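# Hang the ball-filled shallow basket on the stand's peg

## Task

Using its cord handle, hang the shallow basket from the peg on the stand. At the end every ball has to be inside the basket; if any is not, the task counts as failed.

## Robot and tools

Robot and frames. There are two arms, left_arm and right_arm, each with a parallel gripper. The scene frame has its origin at table-top height, halfway between the two nominal arm bases. +z points up, +x points out over the table, and left_arm sits on the +y side. The arm names do not tell you which side of an image an arm appears on. Calibrated bases in the scene frame: left_arm at (-0.042, +0.283, +0.026) m with quat_wxyz (+1.000, 0, 0, -0.005); right_arm at (-0.004, -0.246, +0.013) m with quat_wxyz (+1.000, 0, 0, +0.028). Each arm reports its hand poses, velocities and targets in its own base frame, and its offsets use that frame's axes. Fixed cameras and the table are given in the scene frame. The fingers point along the gripper's +z axis and open and close along its y axis. end_effector_position is the point between the pads, about 1 cm back from the fingertips.

Row layout. Every command row holds 14 numbers in [-1, 1], and you must send all 14 even if only one arm moves. The first 7 belong to left_arm: dx, dy, dz, rx, ry, rz, opening. The next 7 are the same for right_arm. dx, dy and dz are a position offset. rx, ry and rz are one rotation vector, turning about the Hand target's position. Both are offsets from that arm's Hand target, not absolute poses. On this scale 1.0 equals 0.6 m or 180 degrees. If the length of a dx, dy, dz offset is over 1.0, it is scaled back along the same line. The opening is absolute: +1 is fully open (0.094 m) and -1 is closed. Six zeros for an arm ask again for its current Hand target. Zero is also a real opening command, so repeat the gripper's present opening if it should stay as it is.

execute_actions: actions is a list of actions. Each action is a list of up to 15 rows, and each row is one 1/30 s control step. A short action repeats its last row for the remaining steps. Every row is measured from the Hand target at the start of that action, and each new action starts from the Hand target at that moment, so sending the same offset again moves the arm further. cameras is a list of names, ["all"], or []. An empty actions list returns all images along with the scene number and the task.

move: target is either one 14-number row or a list of up to 15 rows. Every row in the list is an offset from the same starting Hand targets. The gripper follows a straight path, turns the shorter way, and takes at least 0.5 s; the whole move is capped at 10 s. speed is given in m/s, from 0.002 to 2.9, default 0.25, and turning is limited to twice that value in rad/s. You may give one value, or one per target. blend (m) rounds the corners at intermediate targets; 0 means stop at each one. opening_speed is the rate of opening change per second on the -1..+1 scale, at least 0.2. grip_force is the force limit per pad in newtons, from 10 to 50; it stays set until you change it, and lower values close slowly. blocking=false returns after about 0.5 s while the arms keep moving. The result ends with a move: line giving the outcome (done, off_target, moving, held, fault) and any limits (paced = the pose was clipped, held = steps were withheld). Moves do not avoid obstacles or the other arm, and faster moves overshoot and strike harder.

wait: seconds from 0 to 10; the arms keep their last commands. stop: brakes a running move, which needs some room to stop. zoom_image: camera is one of cam_high, cam_low, cam_left_wrist, cam_right_wrist; region is [x0, y0, x1, y1] in image pixels from the top-left corner, at most 504 by 504. finished_scene: scene is the current scene's number; it ends the scene and cannot be undone, so call it only once the basket hangs by itself with all balls inside.

Reading results. end_effector_position (m) and end_effector_quat_wxyz are in the arm's base frame. Hand target is the last commanded pose after clipping, and it is what the next offsets count from. The gripper often comes to rest a few cm short of it because of friction or load. That is not a sign of contact. Send another command, or the missing distance as an offset. Tool commands lists each gripper's current command. grip_measured uses the same scale as the opening. With nothing held it reads a little wide, and on a firm grasp it reads slightly below the object's width. grip_effort_nm is the gripper motor's effort: negative closes, positive opens. It never settles fully to zero. Joint torques include the arm's own weight. Joint velocities may be left out when all readings are within noise. Each controller step limits orientation to 40 degrees from the measured one.

Cameras: each of cam_high, cam_low, cam_left_wrist and cam_right_wrist is 896x504. Fixed-camera calibration can be off by a few mm or degrees. Wrist-camera poses are derived from joint readings and may show a slightly earlier moment while the arm moves.

Things to avoid. Do not let the arms, grippers or wrist cameras touch each other, because the clearance check does not prevent this. Do not slam into the stand, the table or heavy objects. Do not drop the basket, tip the balls out, or let anything fall off the table. Do not release parts while they are still moving. Do not strain the camera cables. Keep paths away from an arm's own base, since that can flip its shoulder. To end a push, command the target back beyond where the gripper is. Close slowly on anything soft. Something may occasionally nudge a loose object. Motors heat up when holding a load, reaching far, or pushing at something out of reach. MOTOR HOT appears at 75 °C. At 90 °C the arm folds and stays idle. At 100 °C it falls.

Each tool is called after ">>>" by a JSON object that holds its "method" and its "body".

## Session

>>> {"method": "execute_actions", "body": {"actions": []}}

Scene clock: 0.00 s.
left_arm: end_effector_position=(+0.4087, +0.0149, +0.1227) grip_measured=+1.000 grip_effort_nm=n/a end_effector_quat_wxyz=(+0.609, -0.023, +0.793, +0.007) | right_arm: end_effector_position=(+0.4048, +0.0063, +0.1071) grip_measured=+1.000 grip_effort_nm=n/a end_effector_quat_wxyz=(+0.599, +0.053, +0.797, -0.050)
Joint positions: left_arm=[0.029 1.519 0.398 0.86 -0.011 -0.019 0.094] | right_arm=[0.133 1.578 0.386 0.9 0.272 0.063 0.094]
Joint velocities: within noise
Joint torques (N m): no reading
Motor temperatures (°C): left_arm=[32 28 41 35 30 27 29] | right_arm=[25 32 40 26 28 25 25]
Heat: left arm: 41 °C; right arm: 40 °C.
Hand target: left_arm +0.4118, +0.0151, +0.1325; +0.620, -0.022, +0.785, +0.008 | right_arm +0.4074, +0.0063, +0.1147; +0.608, +0.055, +0.791, -0.049
Tool commands: left_gripper/opening=+1.0 right_gripper/opening=+1.0

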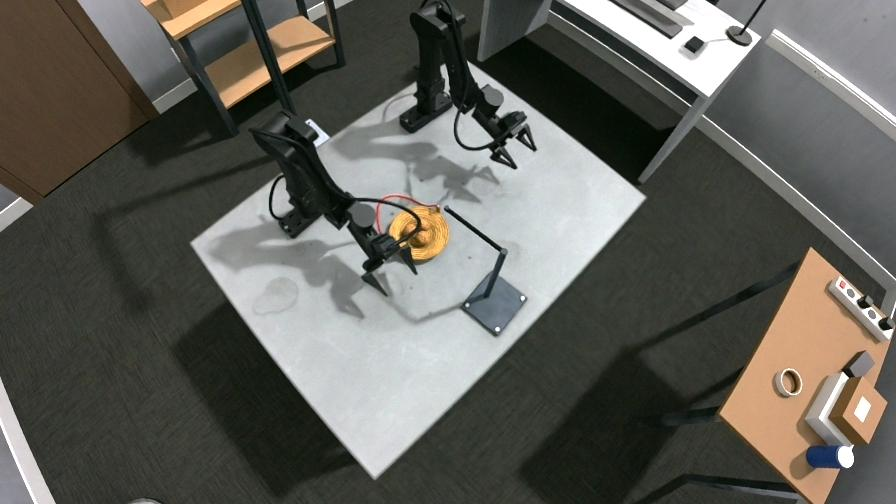

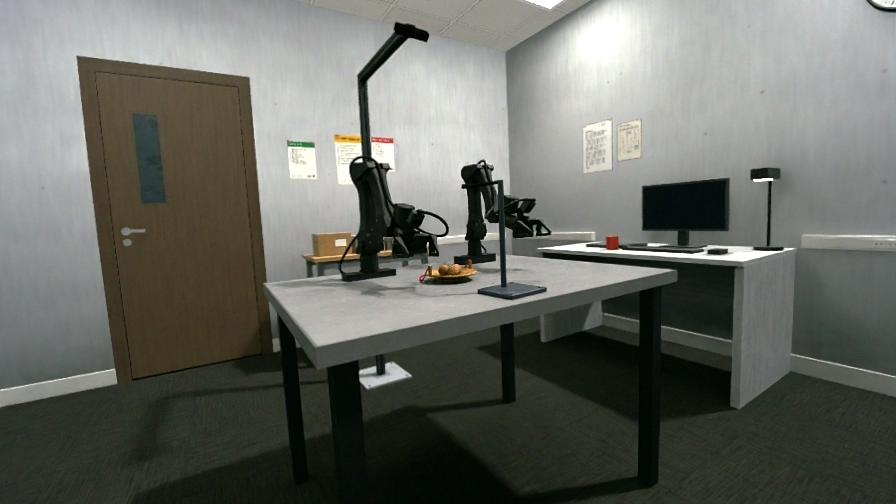

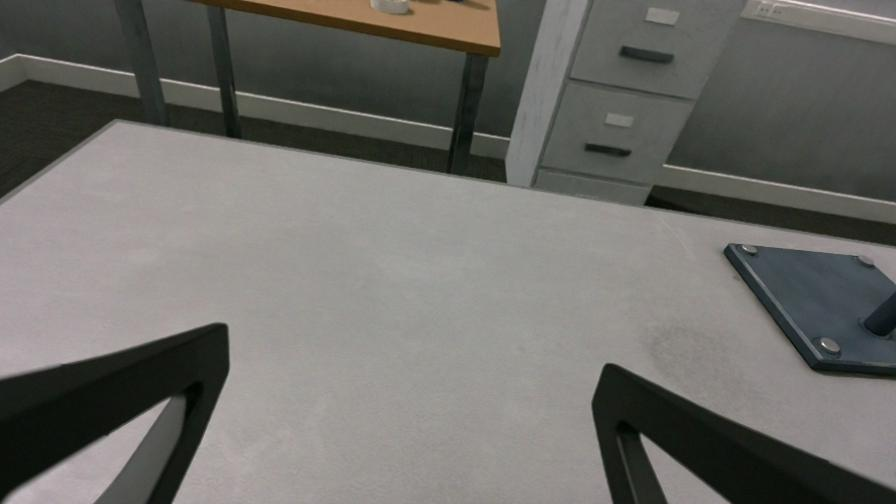

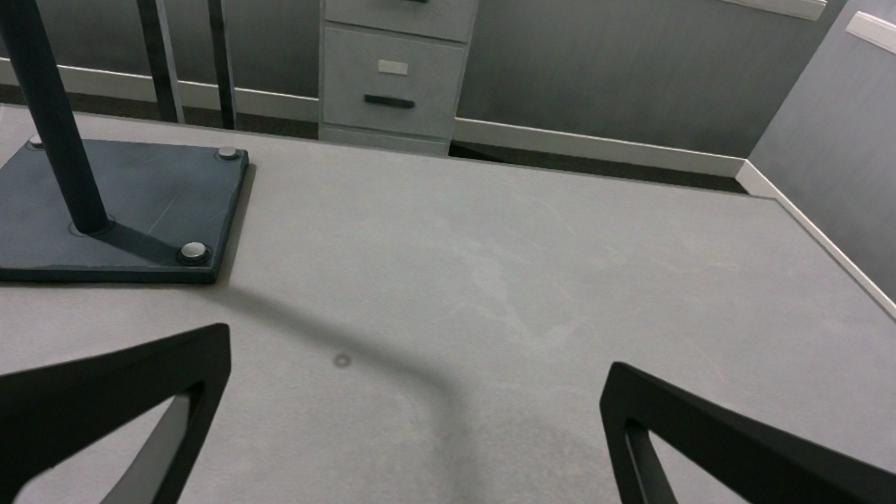

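>>> {"method": "zoom_image", "body": {"camera": "cam_high", "region": [360, 170, 540, 350]}}

>>> {"method": "zoom_image", "body": {"camera": "cam_low", "region": [400, 160, 560, 310]}}

Scaled by 2.800 from the camera's 896x504 image, which has a finer 1280x720 frame.

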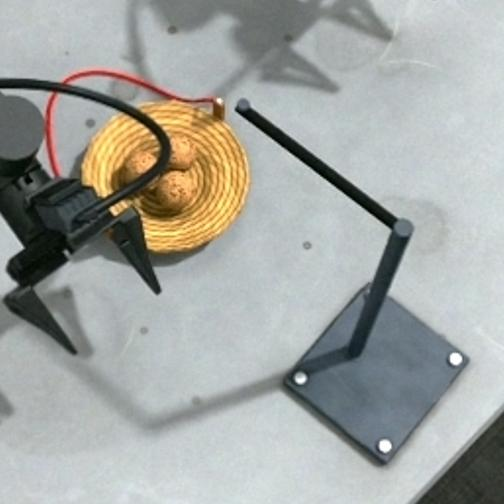

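Scaled by 3.150 from the camera's 896x504 image, which has a finer 1280x720 frame.

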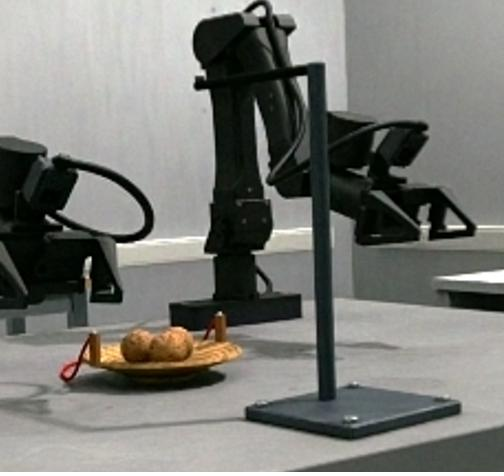

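>>> {"method": "move", "body": {"target": [0,0,0.1,0,0,0,1,-0.25,-0.25,0.2,0,0,0,1], "cameras": ["cam_high","cam_low"]}}

Scene clock: 17.73 s.
left_arm: end_effector_position=(+0.4070, +0.0149, +0.1682) grip_measured=+1.000 grip_effort_nm=-0.01 end_effector_quat_wxyz=(+0.597, -0.023, +0.802, +0.007) | right_arm: end_effector_position=(+0.2568, -0.1442, +0.2210) grip_measured=+1.000 grip_effort_nm=-0.01 end_effector_quat_wxyz=(+0.600, +0.065, +0.796, -0.047)
Joint positions: left_arm=[0.029 1.316 0.515 0.511 -0.011 -0.019 0.094] | right_arm=[-0.944 0.751 0.504 -0.136 -0.746 -0.264 0.094]
Joint torques (N m): left_arm=[-0.01 -6.49 8.73 2.29 0.02 -0.02] | right_arm=[-0.5 -0.14 9.13 1.38 -0.42 -0.02]
Heat: left arm: 44 °C; right arm: 41 °C.
Hand target: left_arm +0.4119, +0.0151, +0.1926; +0.620, -0.022, +0.784, +0.008 | right_arm +0.2574, -0.1436, +0.2347; +0.608, +0.055, +0.791, -0.049
Off the commanded pose: left_arm 0.025 m, 3 deg | right_arm 0.014 m, 2 deg.
move: off_target (left_arm, right_arm)
Images, in order (width x height): cam_high 896x504, cam_low 896x504.

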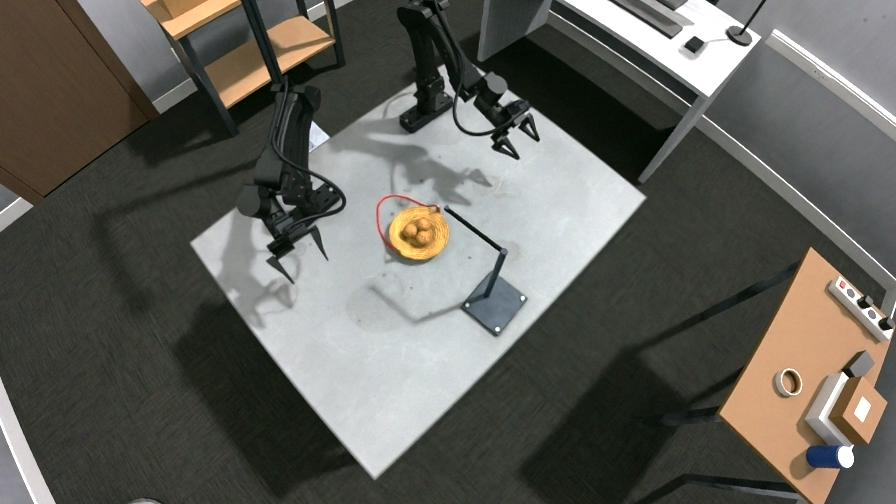

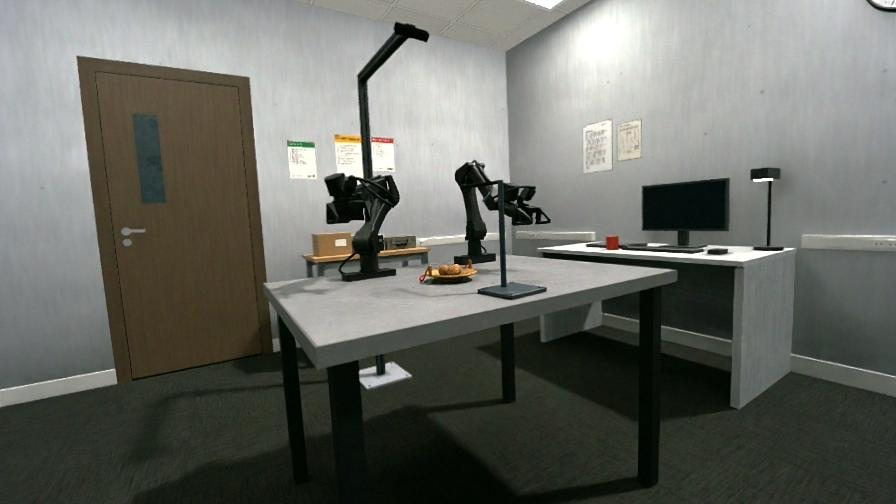

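>>> {"method": "zoom_image", "body": {"camera": "cam_high", "region": [365, 180, 475, 280]}}

>>> {"method": "zoom_image", "body": {"camera": "cam_low", "region": [405, 240, 495, 300]}}

>>> {"method": "zoom_image", "body": {"camera": "cam_low", "region": [460, 170, 560, 310]}}

>>> {"method": "zoom_image", "body": {"camera": "cam_high", "region": [430, 190, 550, 350]}}

Scaled by 4.582 from the camera's 896x504 image, which has a finer 1280x720 frame.

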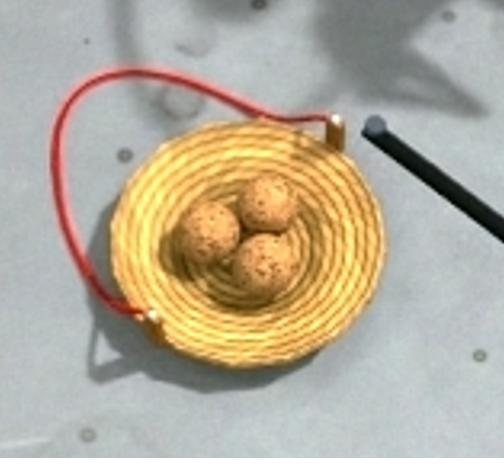

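Scaled by 5.600 from the camera's 896x504 image, which has a finer 1280x720 frame.

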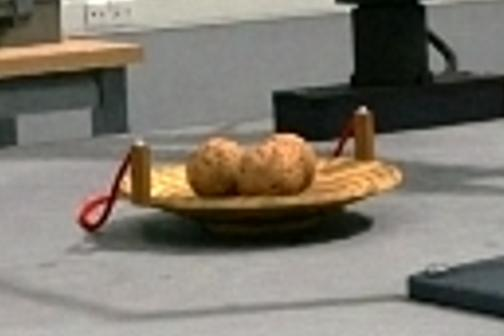

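Scaled by 3.600 from the camera's 896x504 image, which has a finer 1280x720 frame.

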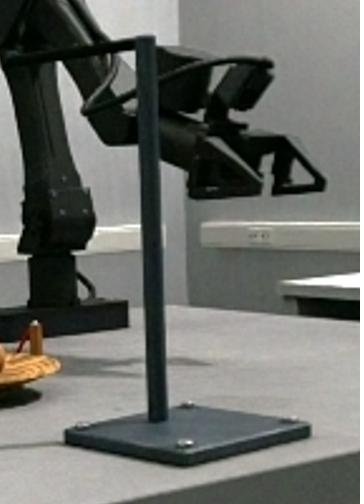

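Scaled by 3.150 from the camera's 896x504 image, which has a finer 1280x720 frame.

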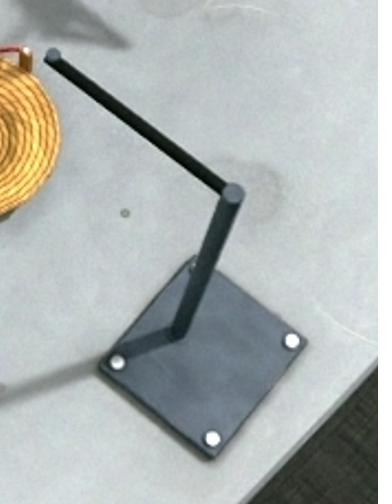

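>>> {"method": "move", "body": {"target": [[0,-0.08,0.33,0.2168,0.084,-0.1397,0,0,0,0,0,0,0,0],[0.105,-0.58,0.33,0.4337,0.168,-0.2794,0,0,0,0,0,0,0,0]], "cameras": ["all"], "blend": [0.05,0]}}

Scene clock: 40.23 s.
left_arm: end_effector_position=(+0.4695, -0.3287, +0.3849) grip_measured=+0.002 grip_effort_nm=-0.11 end_effector_quat_wxyz=(+0.434, +0.632, +0.571, +0.294) | right_arm: end_effector_position=(+0.2567, -0.1441, +0.2208) grip_measured=+0.002 grip_effort_nm=-0.09 end_effector_quat_wxyz=(+0.600, +0.065, +0.796, -0.047)
Joint positions: left_arm=[-0.75 2.274 2.837 -1.086 -0.451 1.185 0.047] | right_arm=[-0.944 0.751 0.504 -0.137 -0.746 -0.264 0.047]
Joint torques (N m): left_arm=[-0.09 -9.33 7.46 2.34 -0.22 -0.03] | right_arm=[-0.5 -0.13 9.1 1.4 -0.41 -0.03]
Motor temperatures (°C): left_arm=[32 29 48 41 29 27 28] | right_arm=[25 32 46 28 28 25 25]
Heat: left arm: 48 °C; right arm: 46 °C.
Hand target: left_arm +0.4750, -0.3328, +0.3905; +0.241, +0.664, +0.665, +0.242 | right_arm +0.2574, -0.1436, +0.2346; +0.608, +0.055, +0.791, -0.049
Off the commanded pose: left_arm 0.009 m, 26 deg | right_arm 0.014 m, 2 deg.
elbow stopped short (left arm): the move would have taken joint 3 (elbow) straighter than the controller allows.
move: off_target (left_arm, right_arm); blend cut to 0 m at target 1
camera_calibration:
cam_left_wrist: T_world_to_cam=[[-0.518398, -0.159528, -0.840128, 0.50945], [-0.240312, 0.970031, -0.0359109, 0.477098], [0.820679, 0.183277, -0.541198, -0.00337455], [0, 0, 0, 1]] pos_world=[0.38152, -0.38091, 0.44331]
cam_right_wrist: T_world_to_cam=[[-0.166485, -0.977002, 0.133227, -0.134065], [-0.624082, -0.000202886, -0.781359, 0.365083], [0.763416, -0.213229, -0.609696, 0.0184487], [0, 0, 0, 1]] pos_world=[0.191438, -0.126974, 0.31437]

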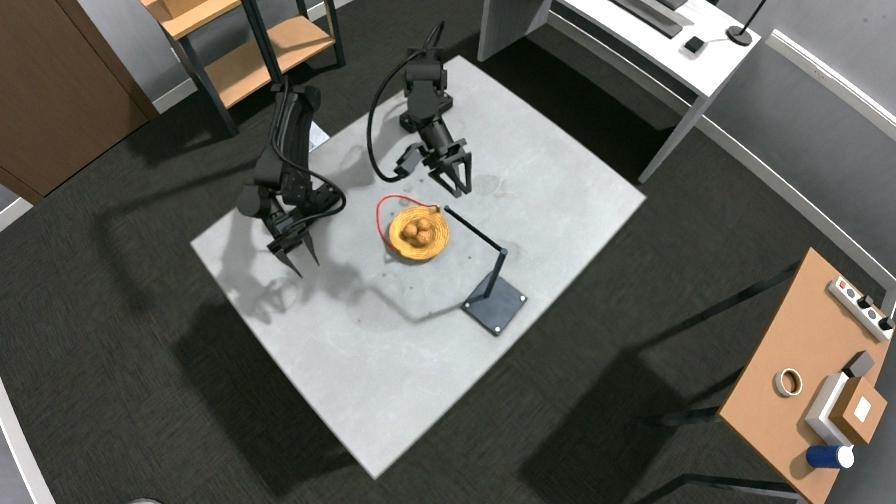

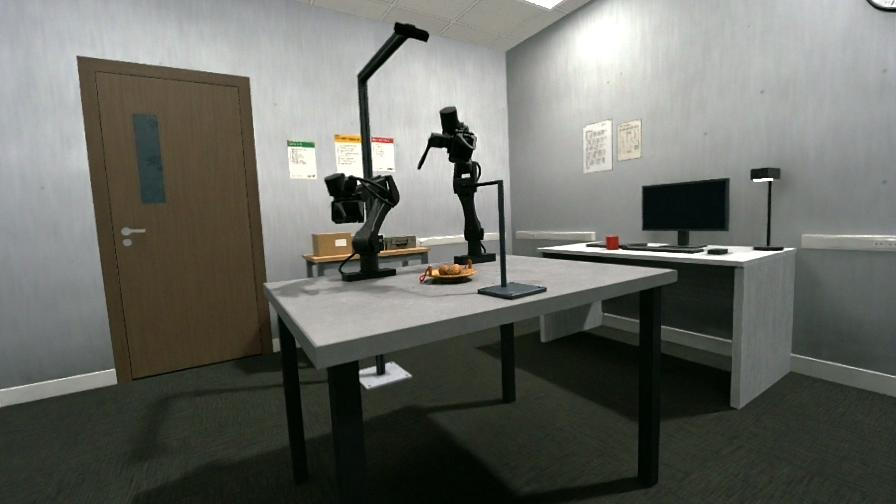

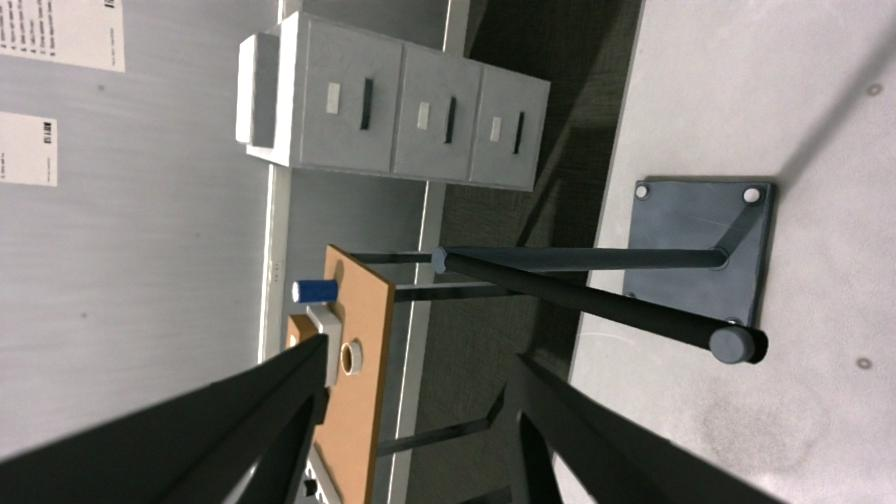

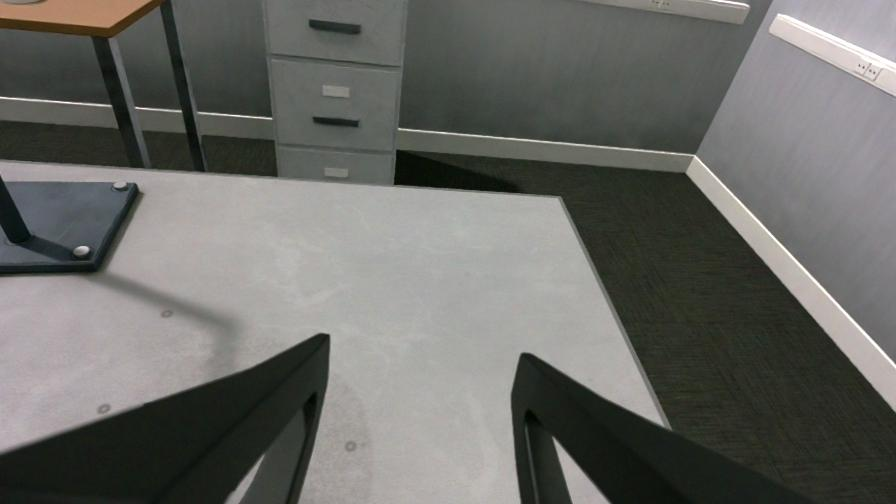

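>>> {"method": "zoom_image", "body": {"camera": "cam_left_wrist", "region": [420, 170, 896, 430]}}

>>> {"method": "zoom_image", "body": {"camera": "cam_low", "region": [420, 90, 520, 200]}}

>>> {"method": "zoom_image", "body": {"camera": "cam_high", "region": [360, 130, 520, 290]}}

Scaled by 1.059 from the camera's 896x504 image, which has a finer 1280x720 frame.

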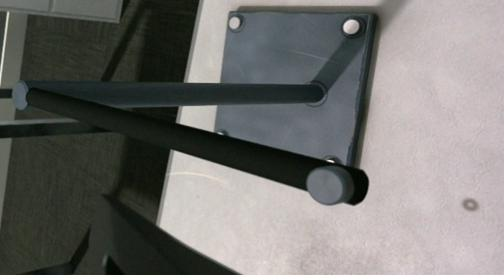

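Scaled by 4.582 from the camera's 896x504 image, which has a finer 1280x720 frame.

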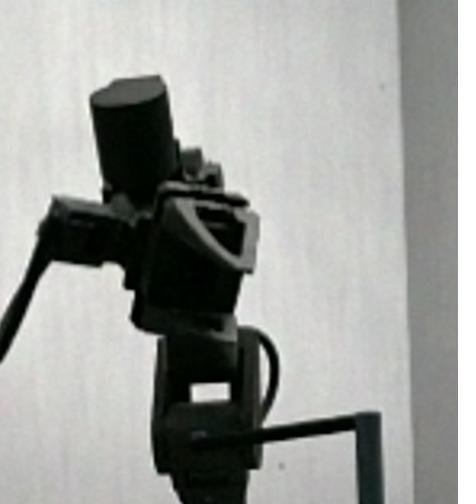

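Scaled by 3.150 from the camera's 896x504 image, which has a finer 1280x720 frame.

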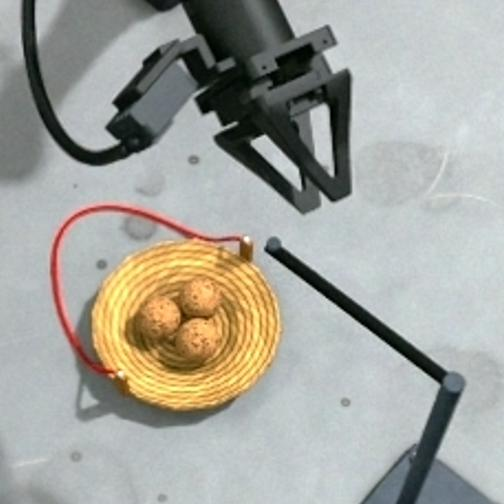

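>>> {"method": "move", "body": {"target": [-0.558,-0.028,-0.2,-0.016,0.2214,0.0423,0.6,0,0,0,0,0,0,0], "cameras": ["all"]}}

Scene clock: 52.27 s.
left_arm: end_effector_position=(+0.1424, -0.3564, +0.2565) grip_measured=+0.598 grip_effort_nm=0.10 end_effector_quat_wxyz=(+0.129, +0.656, +0.742, -0.057) | right_arm: end_effector_position=(+0.2567, -0.1441, +0.2208) grip_measured=+0.002 grip_effort_nm=-0.09 end_effector_quat_wxyz=(+0.600, +0.065, +0.796, -0.047)
Joint positions: left_arm=[-1.201 1.861 2.142 -1.57 -0.017 0.249 0.075] | right_arm=[-0.944 0.751 0.504 -0.137 -0.746 -0.264 0.047]
Joint torques (N m): left_arm=[0.51 -11.78 4.81 1.02 0.13 -0.1] | right_arm=[-0.55 -0.16 9.14 1.4 -0.39 -0.03]
Heat: left arm: 46 °C; right arm: 47 °C.
Hand target: left_arm +0.1401, -0.3495, +0.2706; +0.001, +0.656, +0.755, +0.000 | right_arm +0.2574, -0.1436, +0.2346; +0.608, +0.055, +0.791, -0.049
Off the commanded pose: left_arm 0.016 m, 16 deg | right_arm 0.014 m, 2 deg.
joint sent to its limit (left arm) — joint 4 (wrist pitch), lower limit. The joint targets are off in orientation, not in position.
move: off_target (left_arm, right_arm)
camera_calibration:
cam_left_wrist: T_world_to_cam=[[-0.965676, -0.259588, -0.00916793, 0.0425276], [-0.258518, 0.957064, 0.13114, 0.375822], [-0.0252681, 0.129009, -0.991321, 0.417192], [0, 0, 0, 1]] pos_world=[0.148766, -0.402467, 0.364676]
cam_right_wrist: T_world_to_cam=[[-0.166485, -0.977002, 0.133227, -0.134065], [-0.624082, -0.000202886, -0.781359, 0.365083], [0.763416, -0.213229, -0.609696, 0.0184487], [0, 0, 0, 1]] pos_world=[0.191438, -0.126974, 0.31437]

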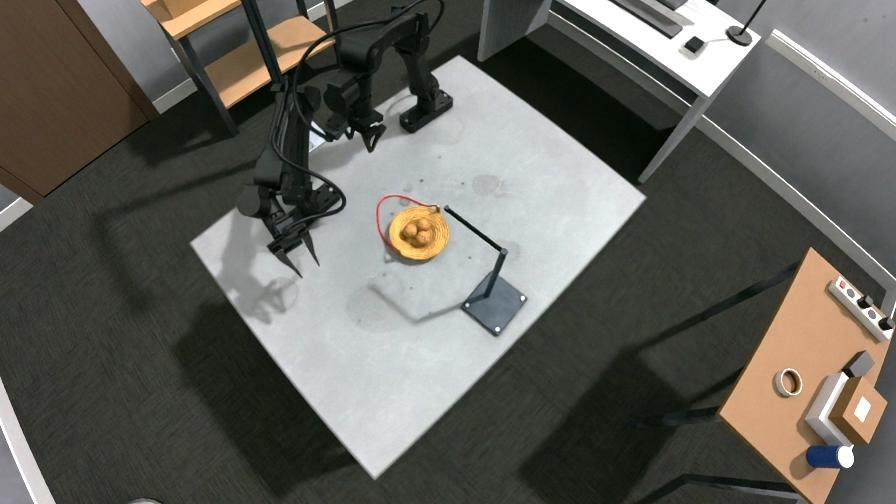

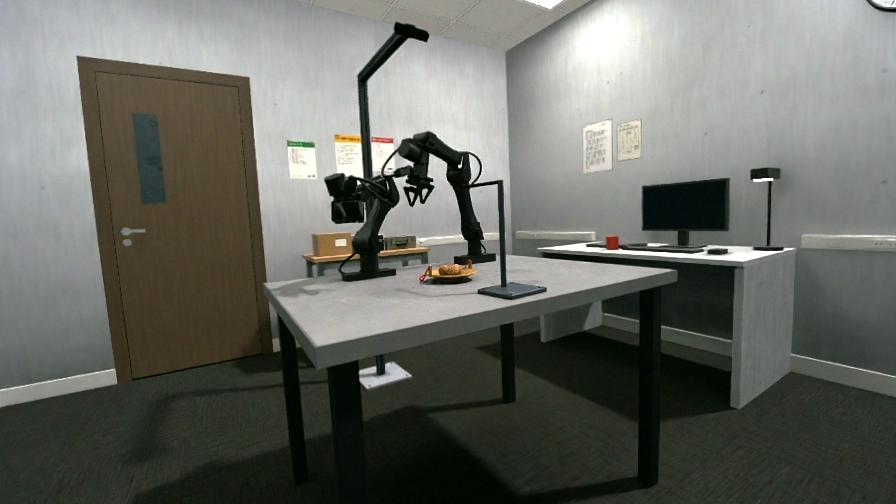

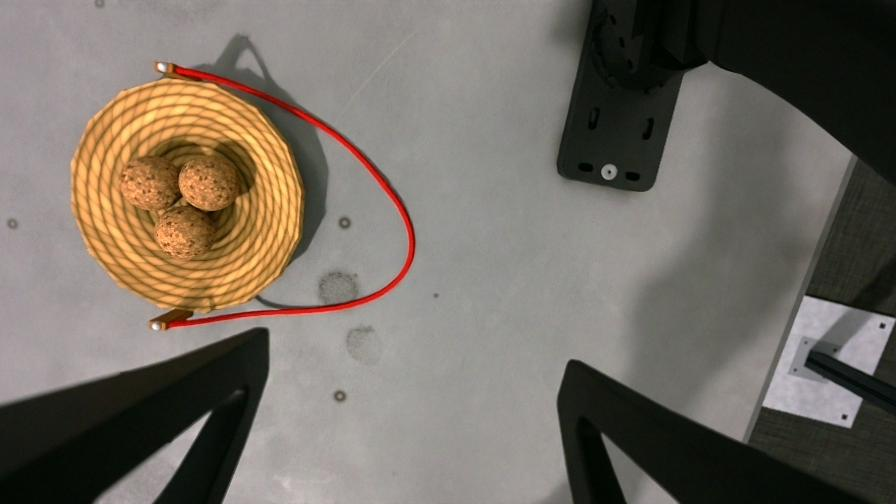

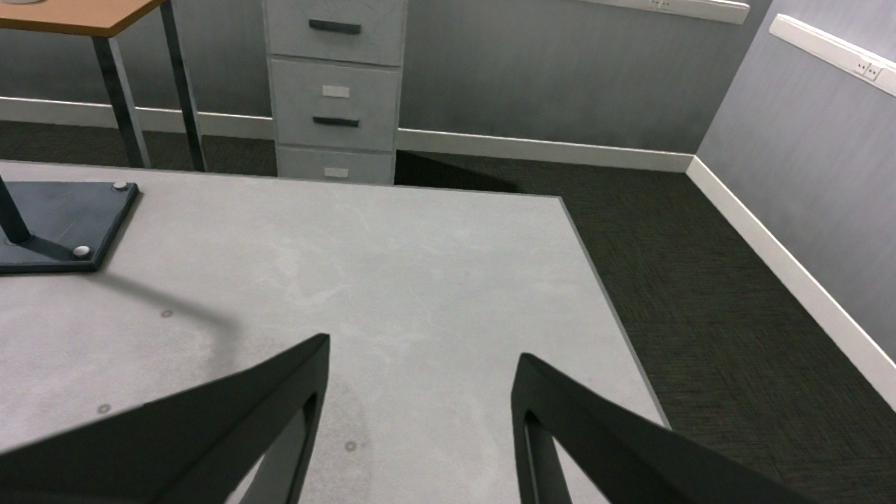

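>>> {"method": "move", "body": {"target": [0.06,-0.027,-0.284,0,0,0.122,0.3,0,0,0,0,0,0,0], "cameras": ["cam_left_wrist","cam_high"], "speed": 0.15}}

Scene clock: 60.60 s.
left_arm: end_effector_position=(+0.1739, -0.3618, +0.1064) grip_measured=+0.302 grip_effort_nm=-0.11 end_effector_quat_wxyz=(+0.001, +0.505, +0.863, +0.004) | right_arm: end_effector_position=(+0.2567, -0.1441, +0.2208) grip_measured=+0.002 grip_effort_nm=-0.10 end_effector_quat_wxyz=(+0.600, +0.065, +0.796, -0.047)
Joint positions: left_arm=[-1.129 2.087 1.881 -1.368 -0.009 -0.07 0.061] | right_arm=[-0.944 0.751 0.504 -0.137 -0.746 -0.264 0.047]
Joint torques (N m): left_arm=[0.34 -8.96 5.46 0.66 0.09 -0.09] | right_arm=[-0.5 -0.18 9.14 1.39 -0.41 -0.03]
Heat: left arm: 45 °C; right arm: 47 °C.
Hand target: left_arm +0.1761, -0.3657, +0.1001; +0.001, +0.500, +0.866, +0.001 | right_arm +0.2574, -0.1436, +0.2346; +0.608, +0.055, +0.791, -0.049
Off the commanded pose: left_arm 0.008 m, 1 deg | right_arm 0.014 m, 2 deg.
move: off_target (right_arm)
camera_calibration:
cam_left_wrist: T_world_to_cam=[[-0.793262, -0.608218, 0.0284021, -0.0900448], [-0.548734, 0.734339, 0.399546, 0.350213], [-0.263868, 0.301359, -0.916273, 0.365706], [0, 0, 0, 1]] pos_world=[0.217243, -0.422151, 0.197718]
Images, in order (width x height): cam_high 896x504, cam_left_wrist 896x504.

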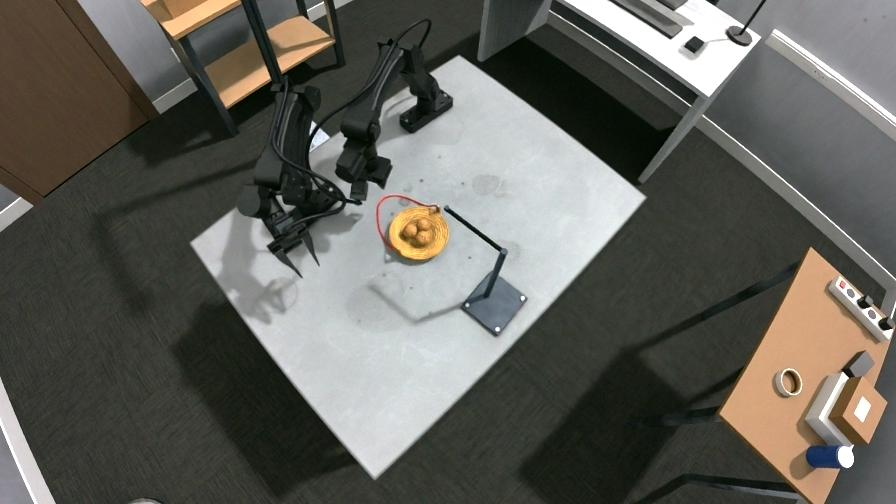

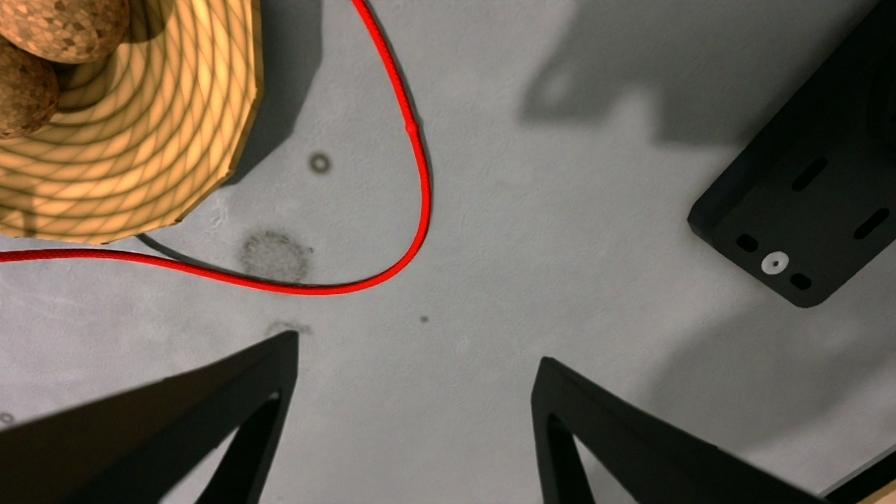

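>>> {"method": "zoom_image", "body": {"camera": "cam_left_wrist", "region": [280, 0, 530, 310]}}

Scaled by 1.626 from the camera's 896x504 image, which has a finer 1280x720 frame.

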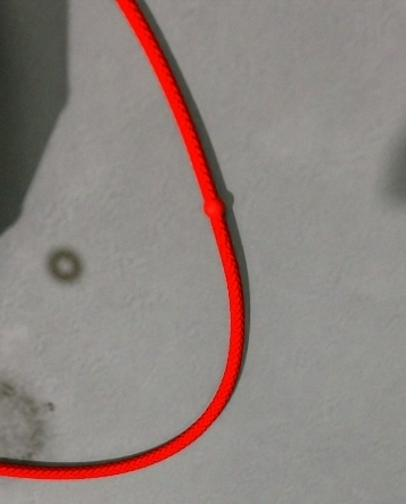

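>>> {"method": "move", "body": {"target": [0,0,-0.16,0,0,0,0.3,0,0,0,0,0,0,0], "cameras": ["cam_left_wrist","cam_low"], "speed": 0.1}}

Scene clock: 81.93 s.
left_arm: end_effector_position=(+0.1747, -0.3637, +0.0118) grip_measured=+0.302 grip_effort_nm=-0.12 end_effector_quat_wxyz=(+0.003, +0.505, +0.863, +0.003) | right_arm: end_effector_position=(+0.2567, -0.1441, +0.2208) grip_measured=+0.002 grip_effort_nm=-0.09 end_effector_quat_wxyz=(+0.600, +0.065, +0.796, -0.047)
Joint positions: left_arm=[-1.129 2.146 1.592 -1.017 -0.008 -0.071 0.061] | right_arm=[-0.944 0.751 0.504 -0.137 -0.746 -0.264 0.047]
Joint torques (N m): left_arm=[0.31 -8.9 5.24 0.67 0.08 -0.1] | right_arm=[-0.53 -0.16 9.13 1.39 -0.4 -0.02]
Motor temperatures (°C): left_arm=[32 33 43 36 29 27 28] | right_arm=[25 31 48 29 28 25 24]
Heat: left arm: 43 °C; right arm: 48 °C.
Hand target: left_arm +0.1761, -0.3657, +0.0041; +0.001, +0.500, +0.866, +0.001 | right_arm +0.2574, -0.1436, +0.2346; +0.608, +0.055, +0.791, -0.049
Off the commanded pose: left_arm 0.008 m, 1 deg | right_arm 0.014 m, 2 deg.
move: off_target (right_arm)
camera_calibration:
cam_left_wrist: T_world_to_cam=[[-0.792605, -0.609021, 0.0294985, -0.0882376], [-0.550009, 0.735011, 0.396546, 0.390293], [-0.263187, 0.29808, -0.917541, 0.278555], [0, 0, 0, 1]] pos_world=[0.218039, -0.42364, 0.103419]
Images, in order (width x height): cam_low 896x504, cam_left_wrist 896x504.

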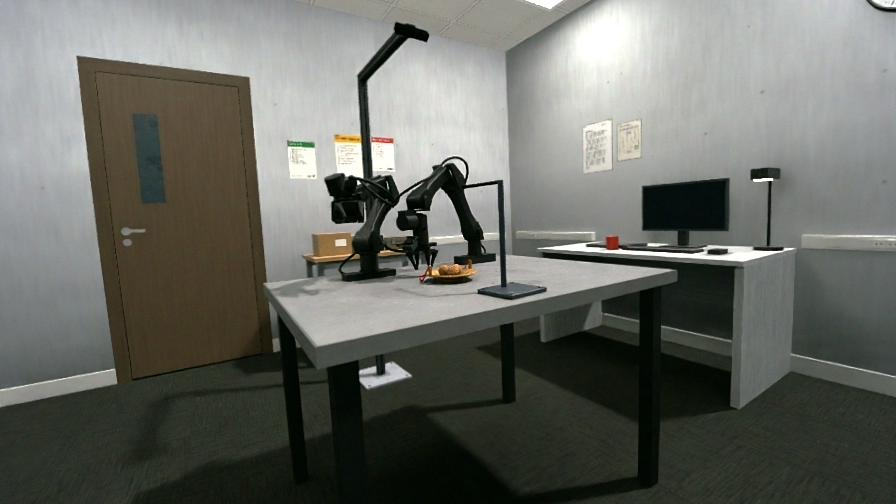

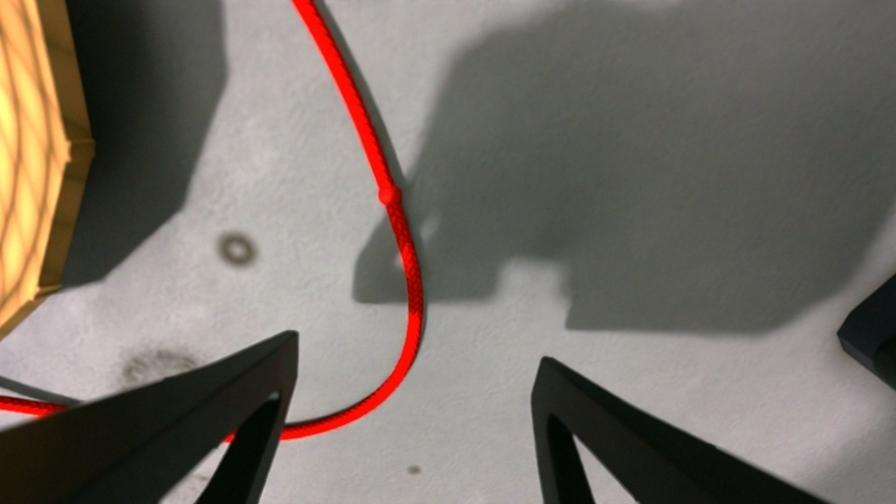

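>>> {"method": "move", "body": {"target": [0,0,-0.027,0,0,0,0.3,0,0,0,0,0,0,0], "cameras": ["cam_left_wrist","cam_low","cam_high"], "speed": 0.05}}

>>> {"method": "zoom_image", "body": {"camera": "cam_low", "region": [390, 230, 490, 300]}}

Scene clock: 83.87 s.
left_arm: end_effector_position=(+0.1752, -0.3649, -0.0028) grip_measured=+0.302 grip_effort_nm=-0.12 end_effector_quat_wxyz=(+0.004, +0.505, +0.863, +0.002) | right_arm: end_effector_position=(+0.2567, -0.1441, +0.2208) grip_measured=+0.002 grip_effort_nm=-0.10 end_effector_quat_wxyz=(+0.600, +0.065, +0.796, -0.047)
Joint positions: left_arm=[-1.129 2.165 1.562 -0.963 -0.008 -0.071 0.061] | right_arm=[-0.944 0.751 0.504 -0.137 -0.746 -0.264 0.047]
Joint torques (N m): left_arm=[0.32 -8.69 5.03 0.67 0.06 -0.09] | right_arm=[-0.58 -0.17 9.14 1.38 -0.4 -0.02]
Heat: left arm: 43 °C; right arm: 48 °C.
Hand target: left_arm +0.1761, -0.3657, -0.0121; +0.001, +0.500, +0.866, +0.001 | right_arm +0.2574, -0.1436, +0.2346; +0.608, +0.055, +0.791, -0.049
Off the commanded pose: left_arm 0.009 m, 1 deg | right_arm 0.014 m, 2 deg.
move: off_target (right_arm)
camera_calibration:
cam_left_wrist: T_world_to_cam=[[-0.792686, -0.608868, 0.0304775, -0.0880673], [-0.550757, 0.736674, 0.392401, 0.397944], [-0.261372, 0.294265, -0.919289, 0.26389], [0, 0, 0, 1]] pos_world=[0.218335, -0.42443, 0.0891217]
Images, in order (width x height): cam_high 896x504, cam_low 896x504, cam_left_wrist 896x504.

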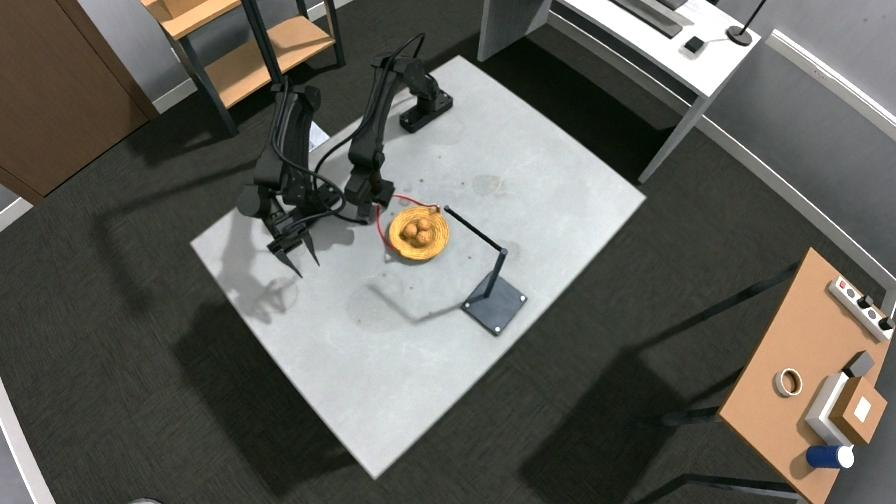

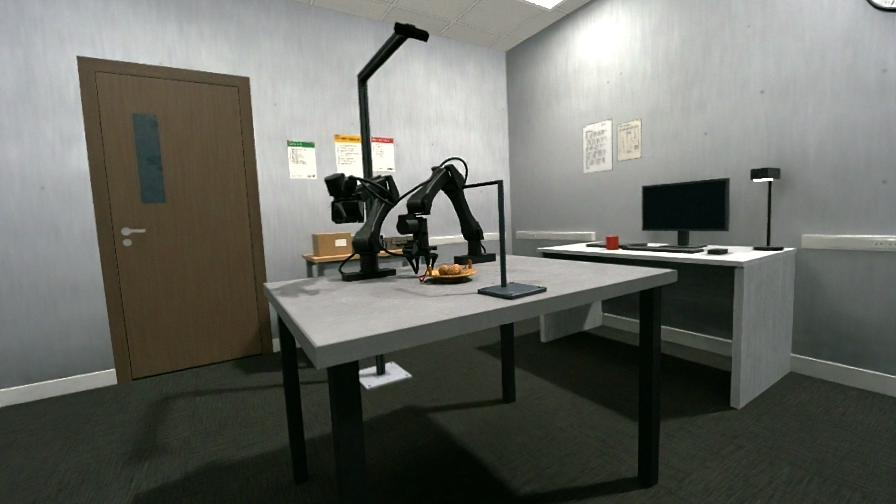

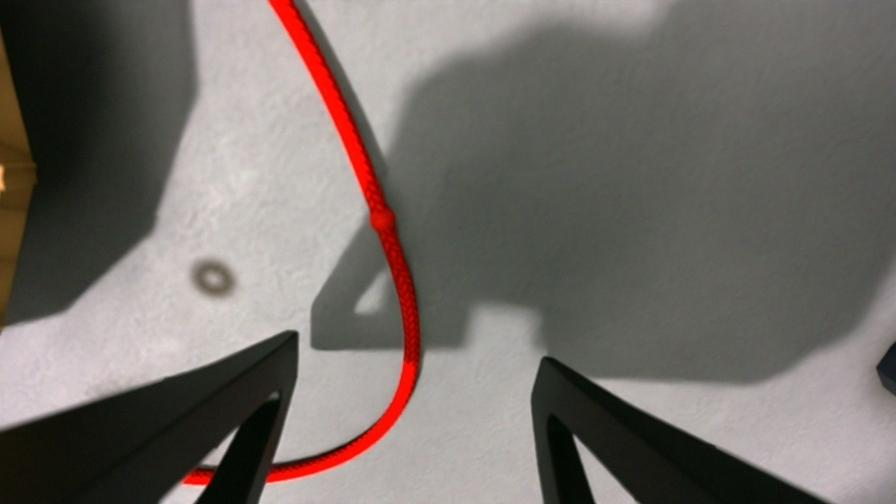

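Scaled by 5.040 from the camera's 896x504 image, which has a finer 1280x720 frame.

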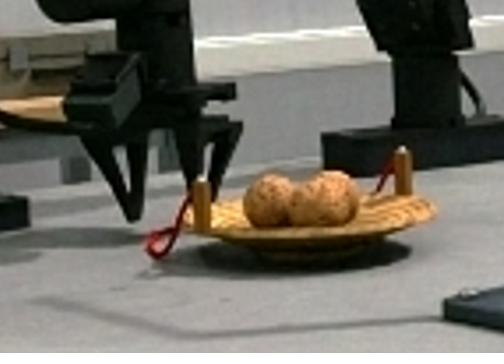

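>>> {"method": "move", "body": {"target": [0,0,-0.015,0,0,0,0.3,0,0,0,0,0,0,0], "cameras": ["cam_left_wrist","cam_low"], "speed": 0.03}}

>>> {"method": "zoom_image", "body": {"camera": "cam_low", "region": [390, 230, 490, 300]}}

Scene clock: 86.80 s.
left_arm: end_effector_position=(+0.1753, -0.3656, -0.0089) grip_measured=+0.302 grip_effort_nm=-0.10 end_effector_quat_wxyz=(+0.005, +0.505, +0.863, +0.001) | right_arm: end_effector_position=(+0.2567, -0.1441, +0.2208) grip_measured=+0.002 grip_effort_nm=-0.09 end_effector_quat_wxyz=(+0.600, +0.065, +0.796, -0.047)
Joint positions: left_arm=[-1.129 2.174 1.55 -0.939 -0.007 -0.071 0.061] | right_arm=[-0.944 0.751 0.504 -0.137 -0.746 -0.264 0.047]
Joint torques (N m): left_arm=[0.27 -8.34 4.66 0.76 0.08 -0.11] | right_arm=[-0.61 -0.2 9.1 1.39 -0.4 -0.03]
Heat: left arm: 43 °C; right arm: 48 °C.
Hand target: left_arm +0.1761, -0.3657, -0.0211; +0.001, +0.500, +0.866, +0.000 | right_arm +0.2574, -0.1436, +0.2346; +0.608, +0.055, +0.791, -0.049
Off the commanded pose: left_arm 0.012 m, 1 deg | right_arm 0.014 m, 2 deg.
move: off_target (left_arm, right_arm)
camera_calibration:
cam_left_wrist: T_world_to_cam=[[-0.792482, -0.609044, 0.0322085, -0.0883107], [-0.55114, 0.737754, 0.389825, 0.40136], [-0.261182, 0.291178, -0.920326, 0.25734], [0, 0, 0, 1]] pos_world=[0.218434, -0.424821, 0.0832209]
Images, in order (width x height): cam_low 896x504, cam_left_wrist 896x504.

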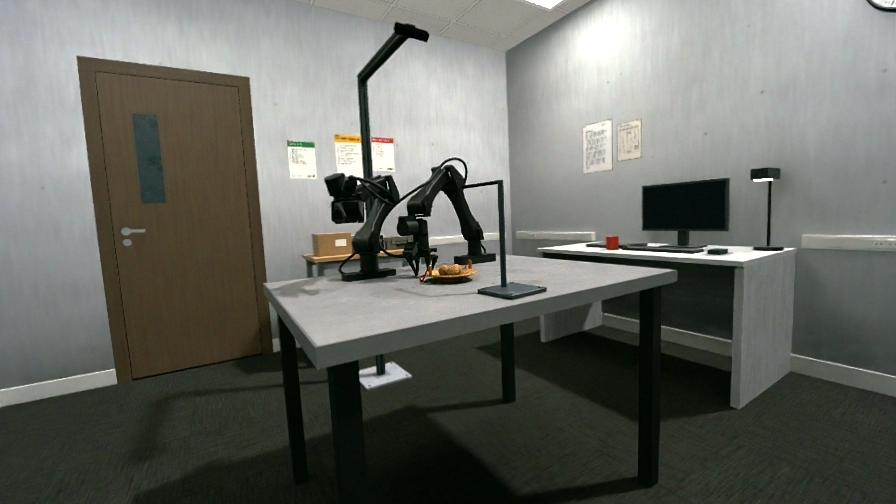

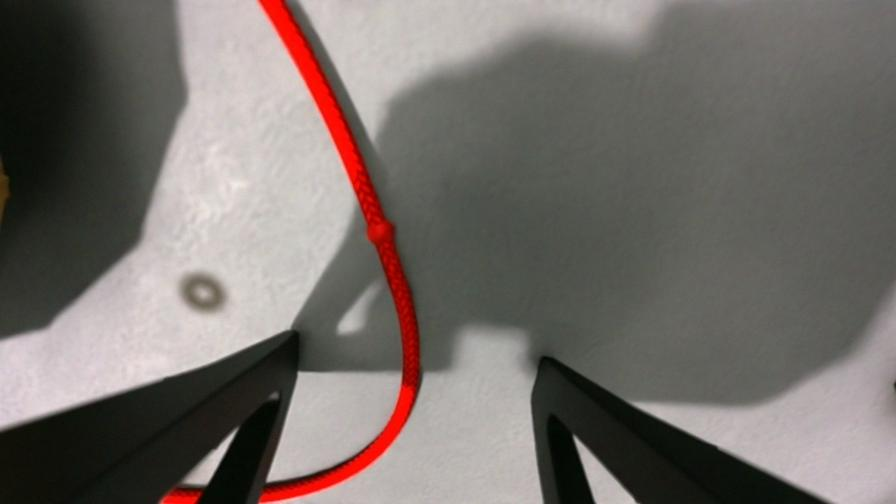

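Scaled by 5.040 from the camera's 896x504 image, which has a finer 1280x720 frame.

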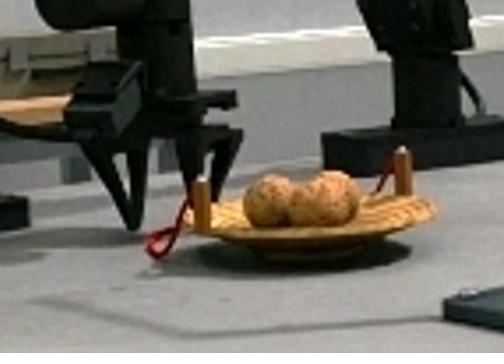

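>>> {"method": "move", "body": {"target": [0,0,0.008,0,0,0,-1,0,0,0,0,0,0,0], "cameras": ["cam_left_wrist"], "speed": 0.03, "opening_speed": 0.4, "grip_force": [35, 50]}}

Scene clock: 92.07 s.
left_arm: end_effector_position=(+0.1749, -0.3660, -0.0089) grip_measured=-0.930 grip_effort_nm=-0.75 end_effector_quat_wxyz=(+0.005, +0.505, +0.863, -0.001) | right_arm: end_effector_position=(+0.2567, -0.1441, +0.2208) grip_measured=+0.002 grip_effort_nm=-0.09 end_effector_quat_wxyz=(+0.600, +0.065, +0.796, -0.047)
Joint positions: left_arm=[-1.129 2.174 1.55 -0.938 -0.004 -0.071 0.003] | right_arm=[-0.944 0.751 0.504 -0.137 -0.746 -0.264 0.047]
Joint torques (N m): left_arm=[0.36 -8.9 5.31 0.57 0.04 -0.09] | right_arm=[-0.57 -0.16 9.16 1.4 -0.41 -0.03]
Heat: left arm: 42 °C; right arm: 48 °C.
Hand target: left_arm +0.1761, -0.3657, -0.0163; +0.001, +0.500, +0.866, +0.000 | right_arm +0.2574, -0.1436, +0.2346; +0.608, +0.055, +0.791, -0.049
Off the commanded pose: left_arm 0.007 m, 1 deg | right_arm 0.014 m, 2 deg.
grip_force (N): 35, 50
move: off_target (right_arm)
camera_calibration:
cam_left_wrist: T_world_to_cam=[[-0.792374, -0.608986, 0.0357595, -0.0889374], [-0.550057, 0.738588, 0.389776, 0.401596], [-0.26378, 0.289179, -0.920215, 0.257076], [0, 0, 0, 1]] pos_world=[0.21824, -0.425116, 0.0832136]
Images, in order (width x height): cam_left_wrist 896x504.

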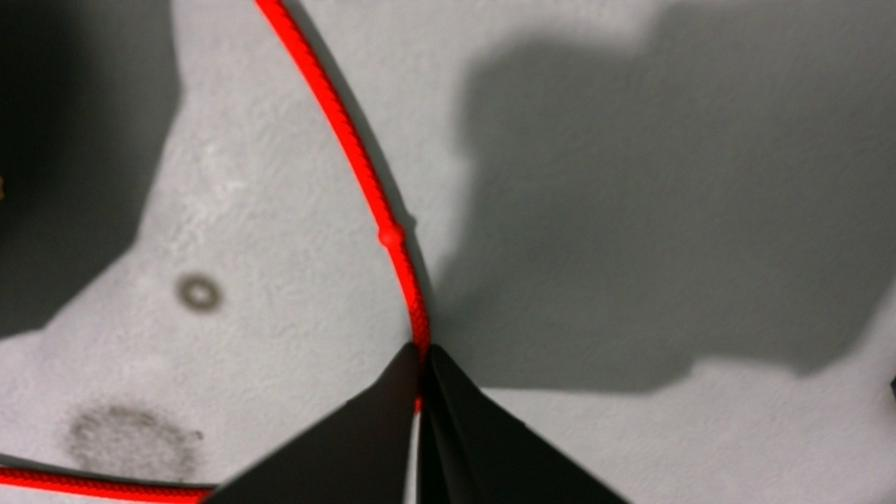

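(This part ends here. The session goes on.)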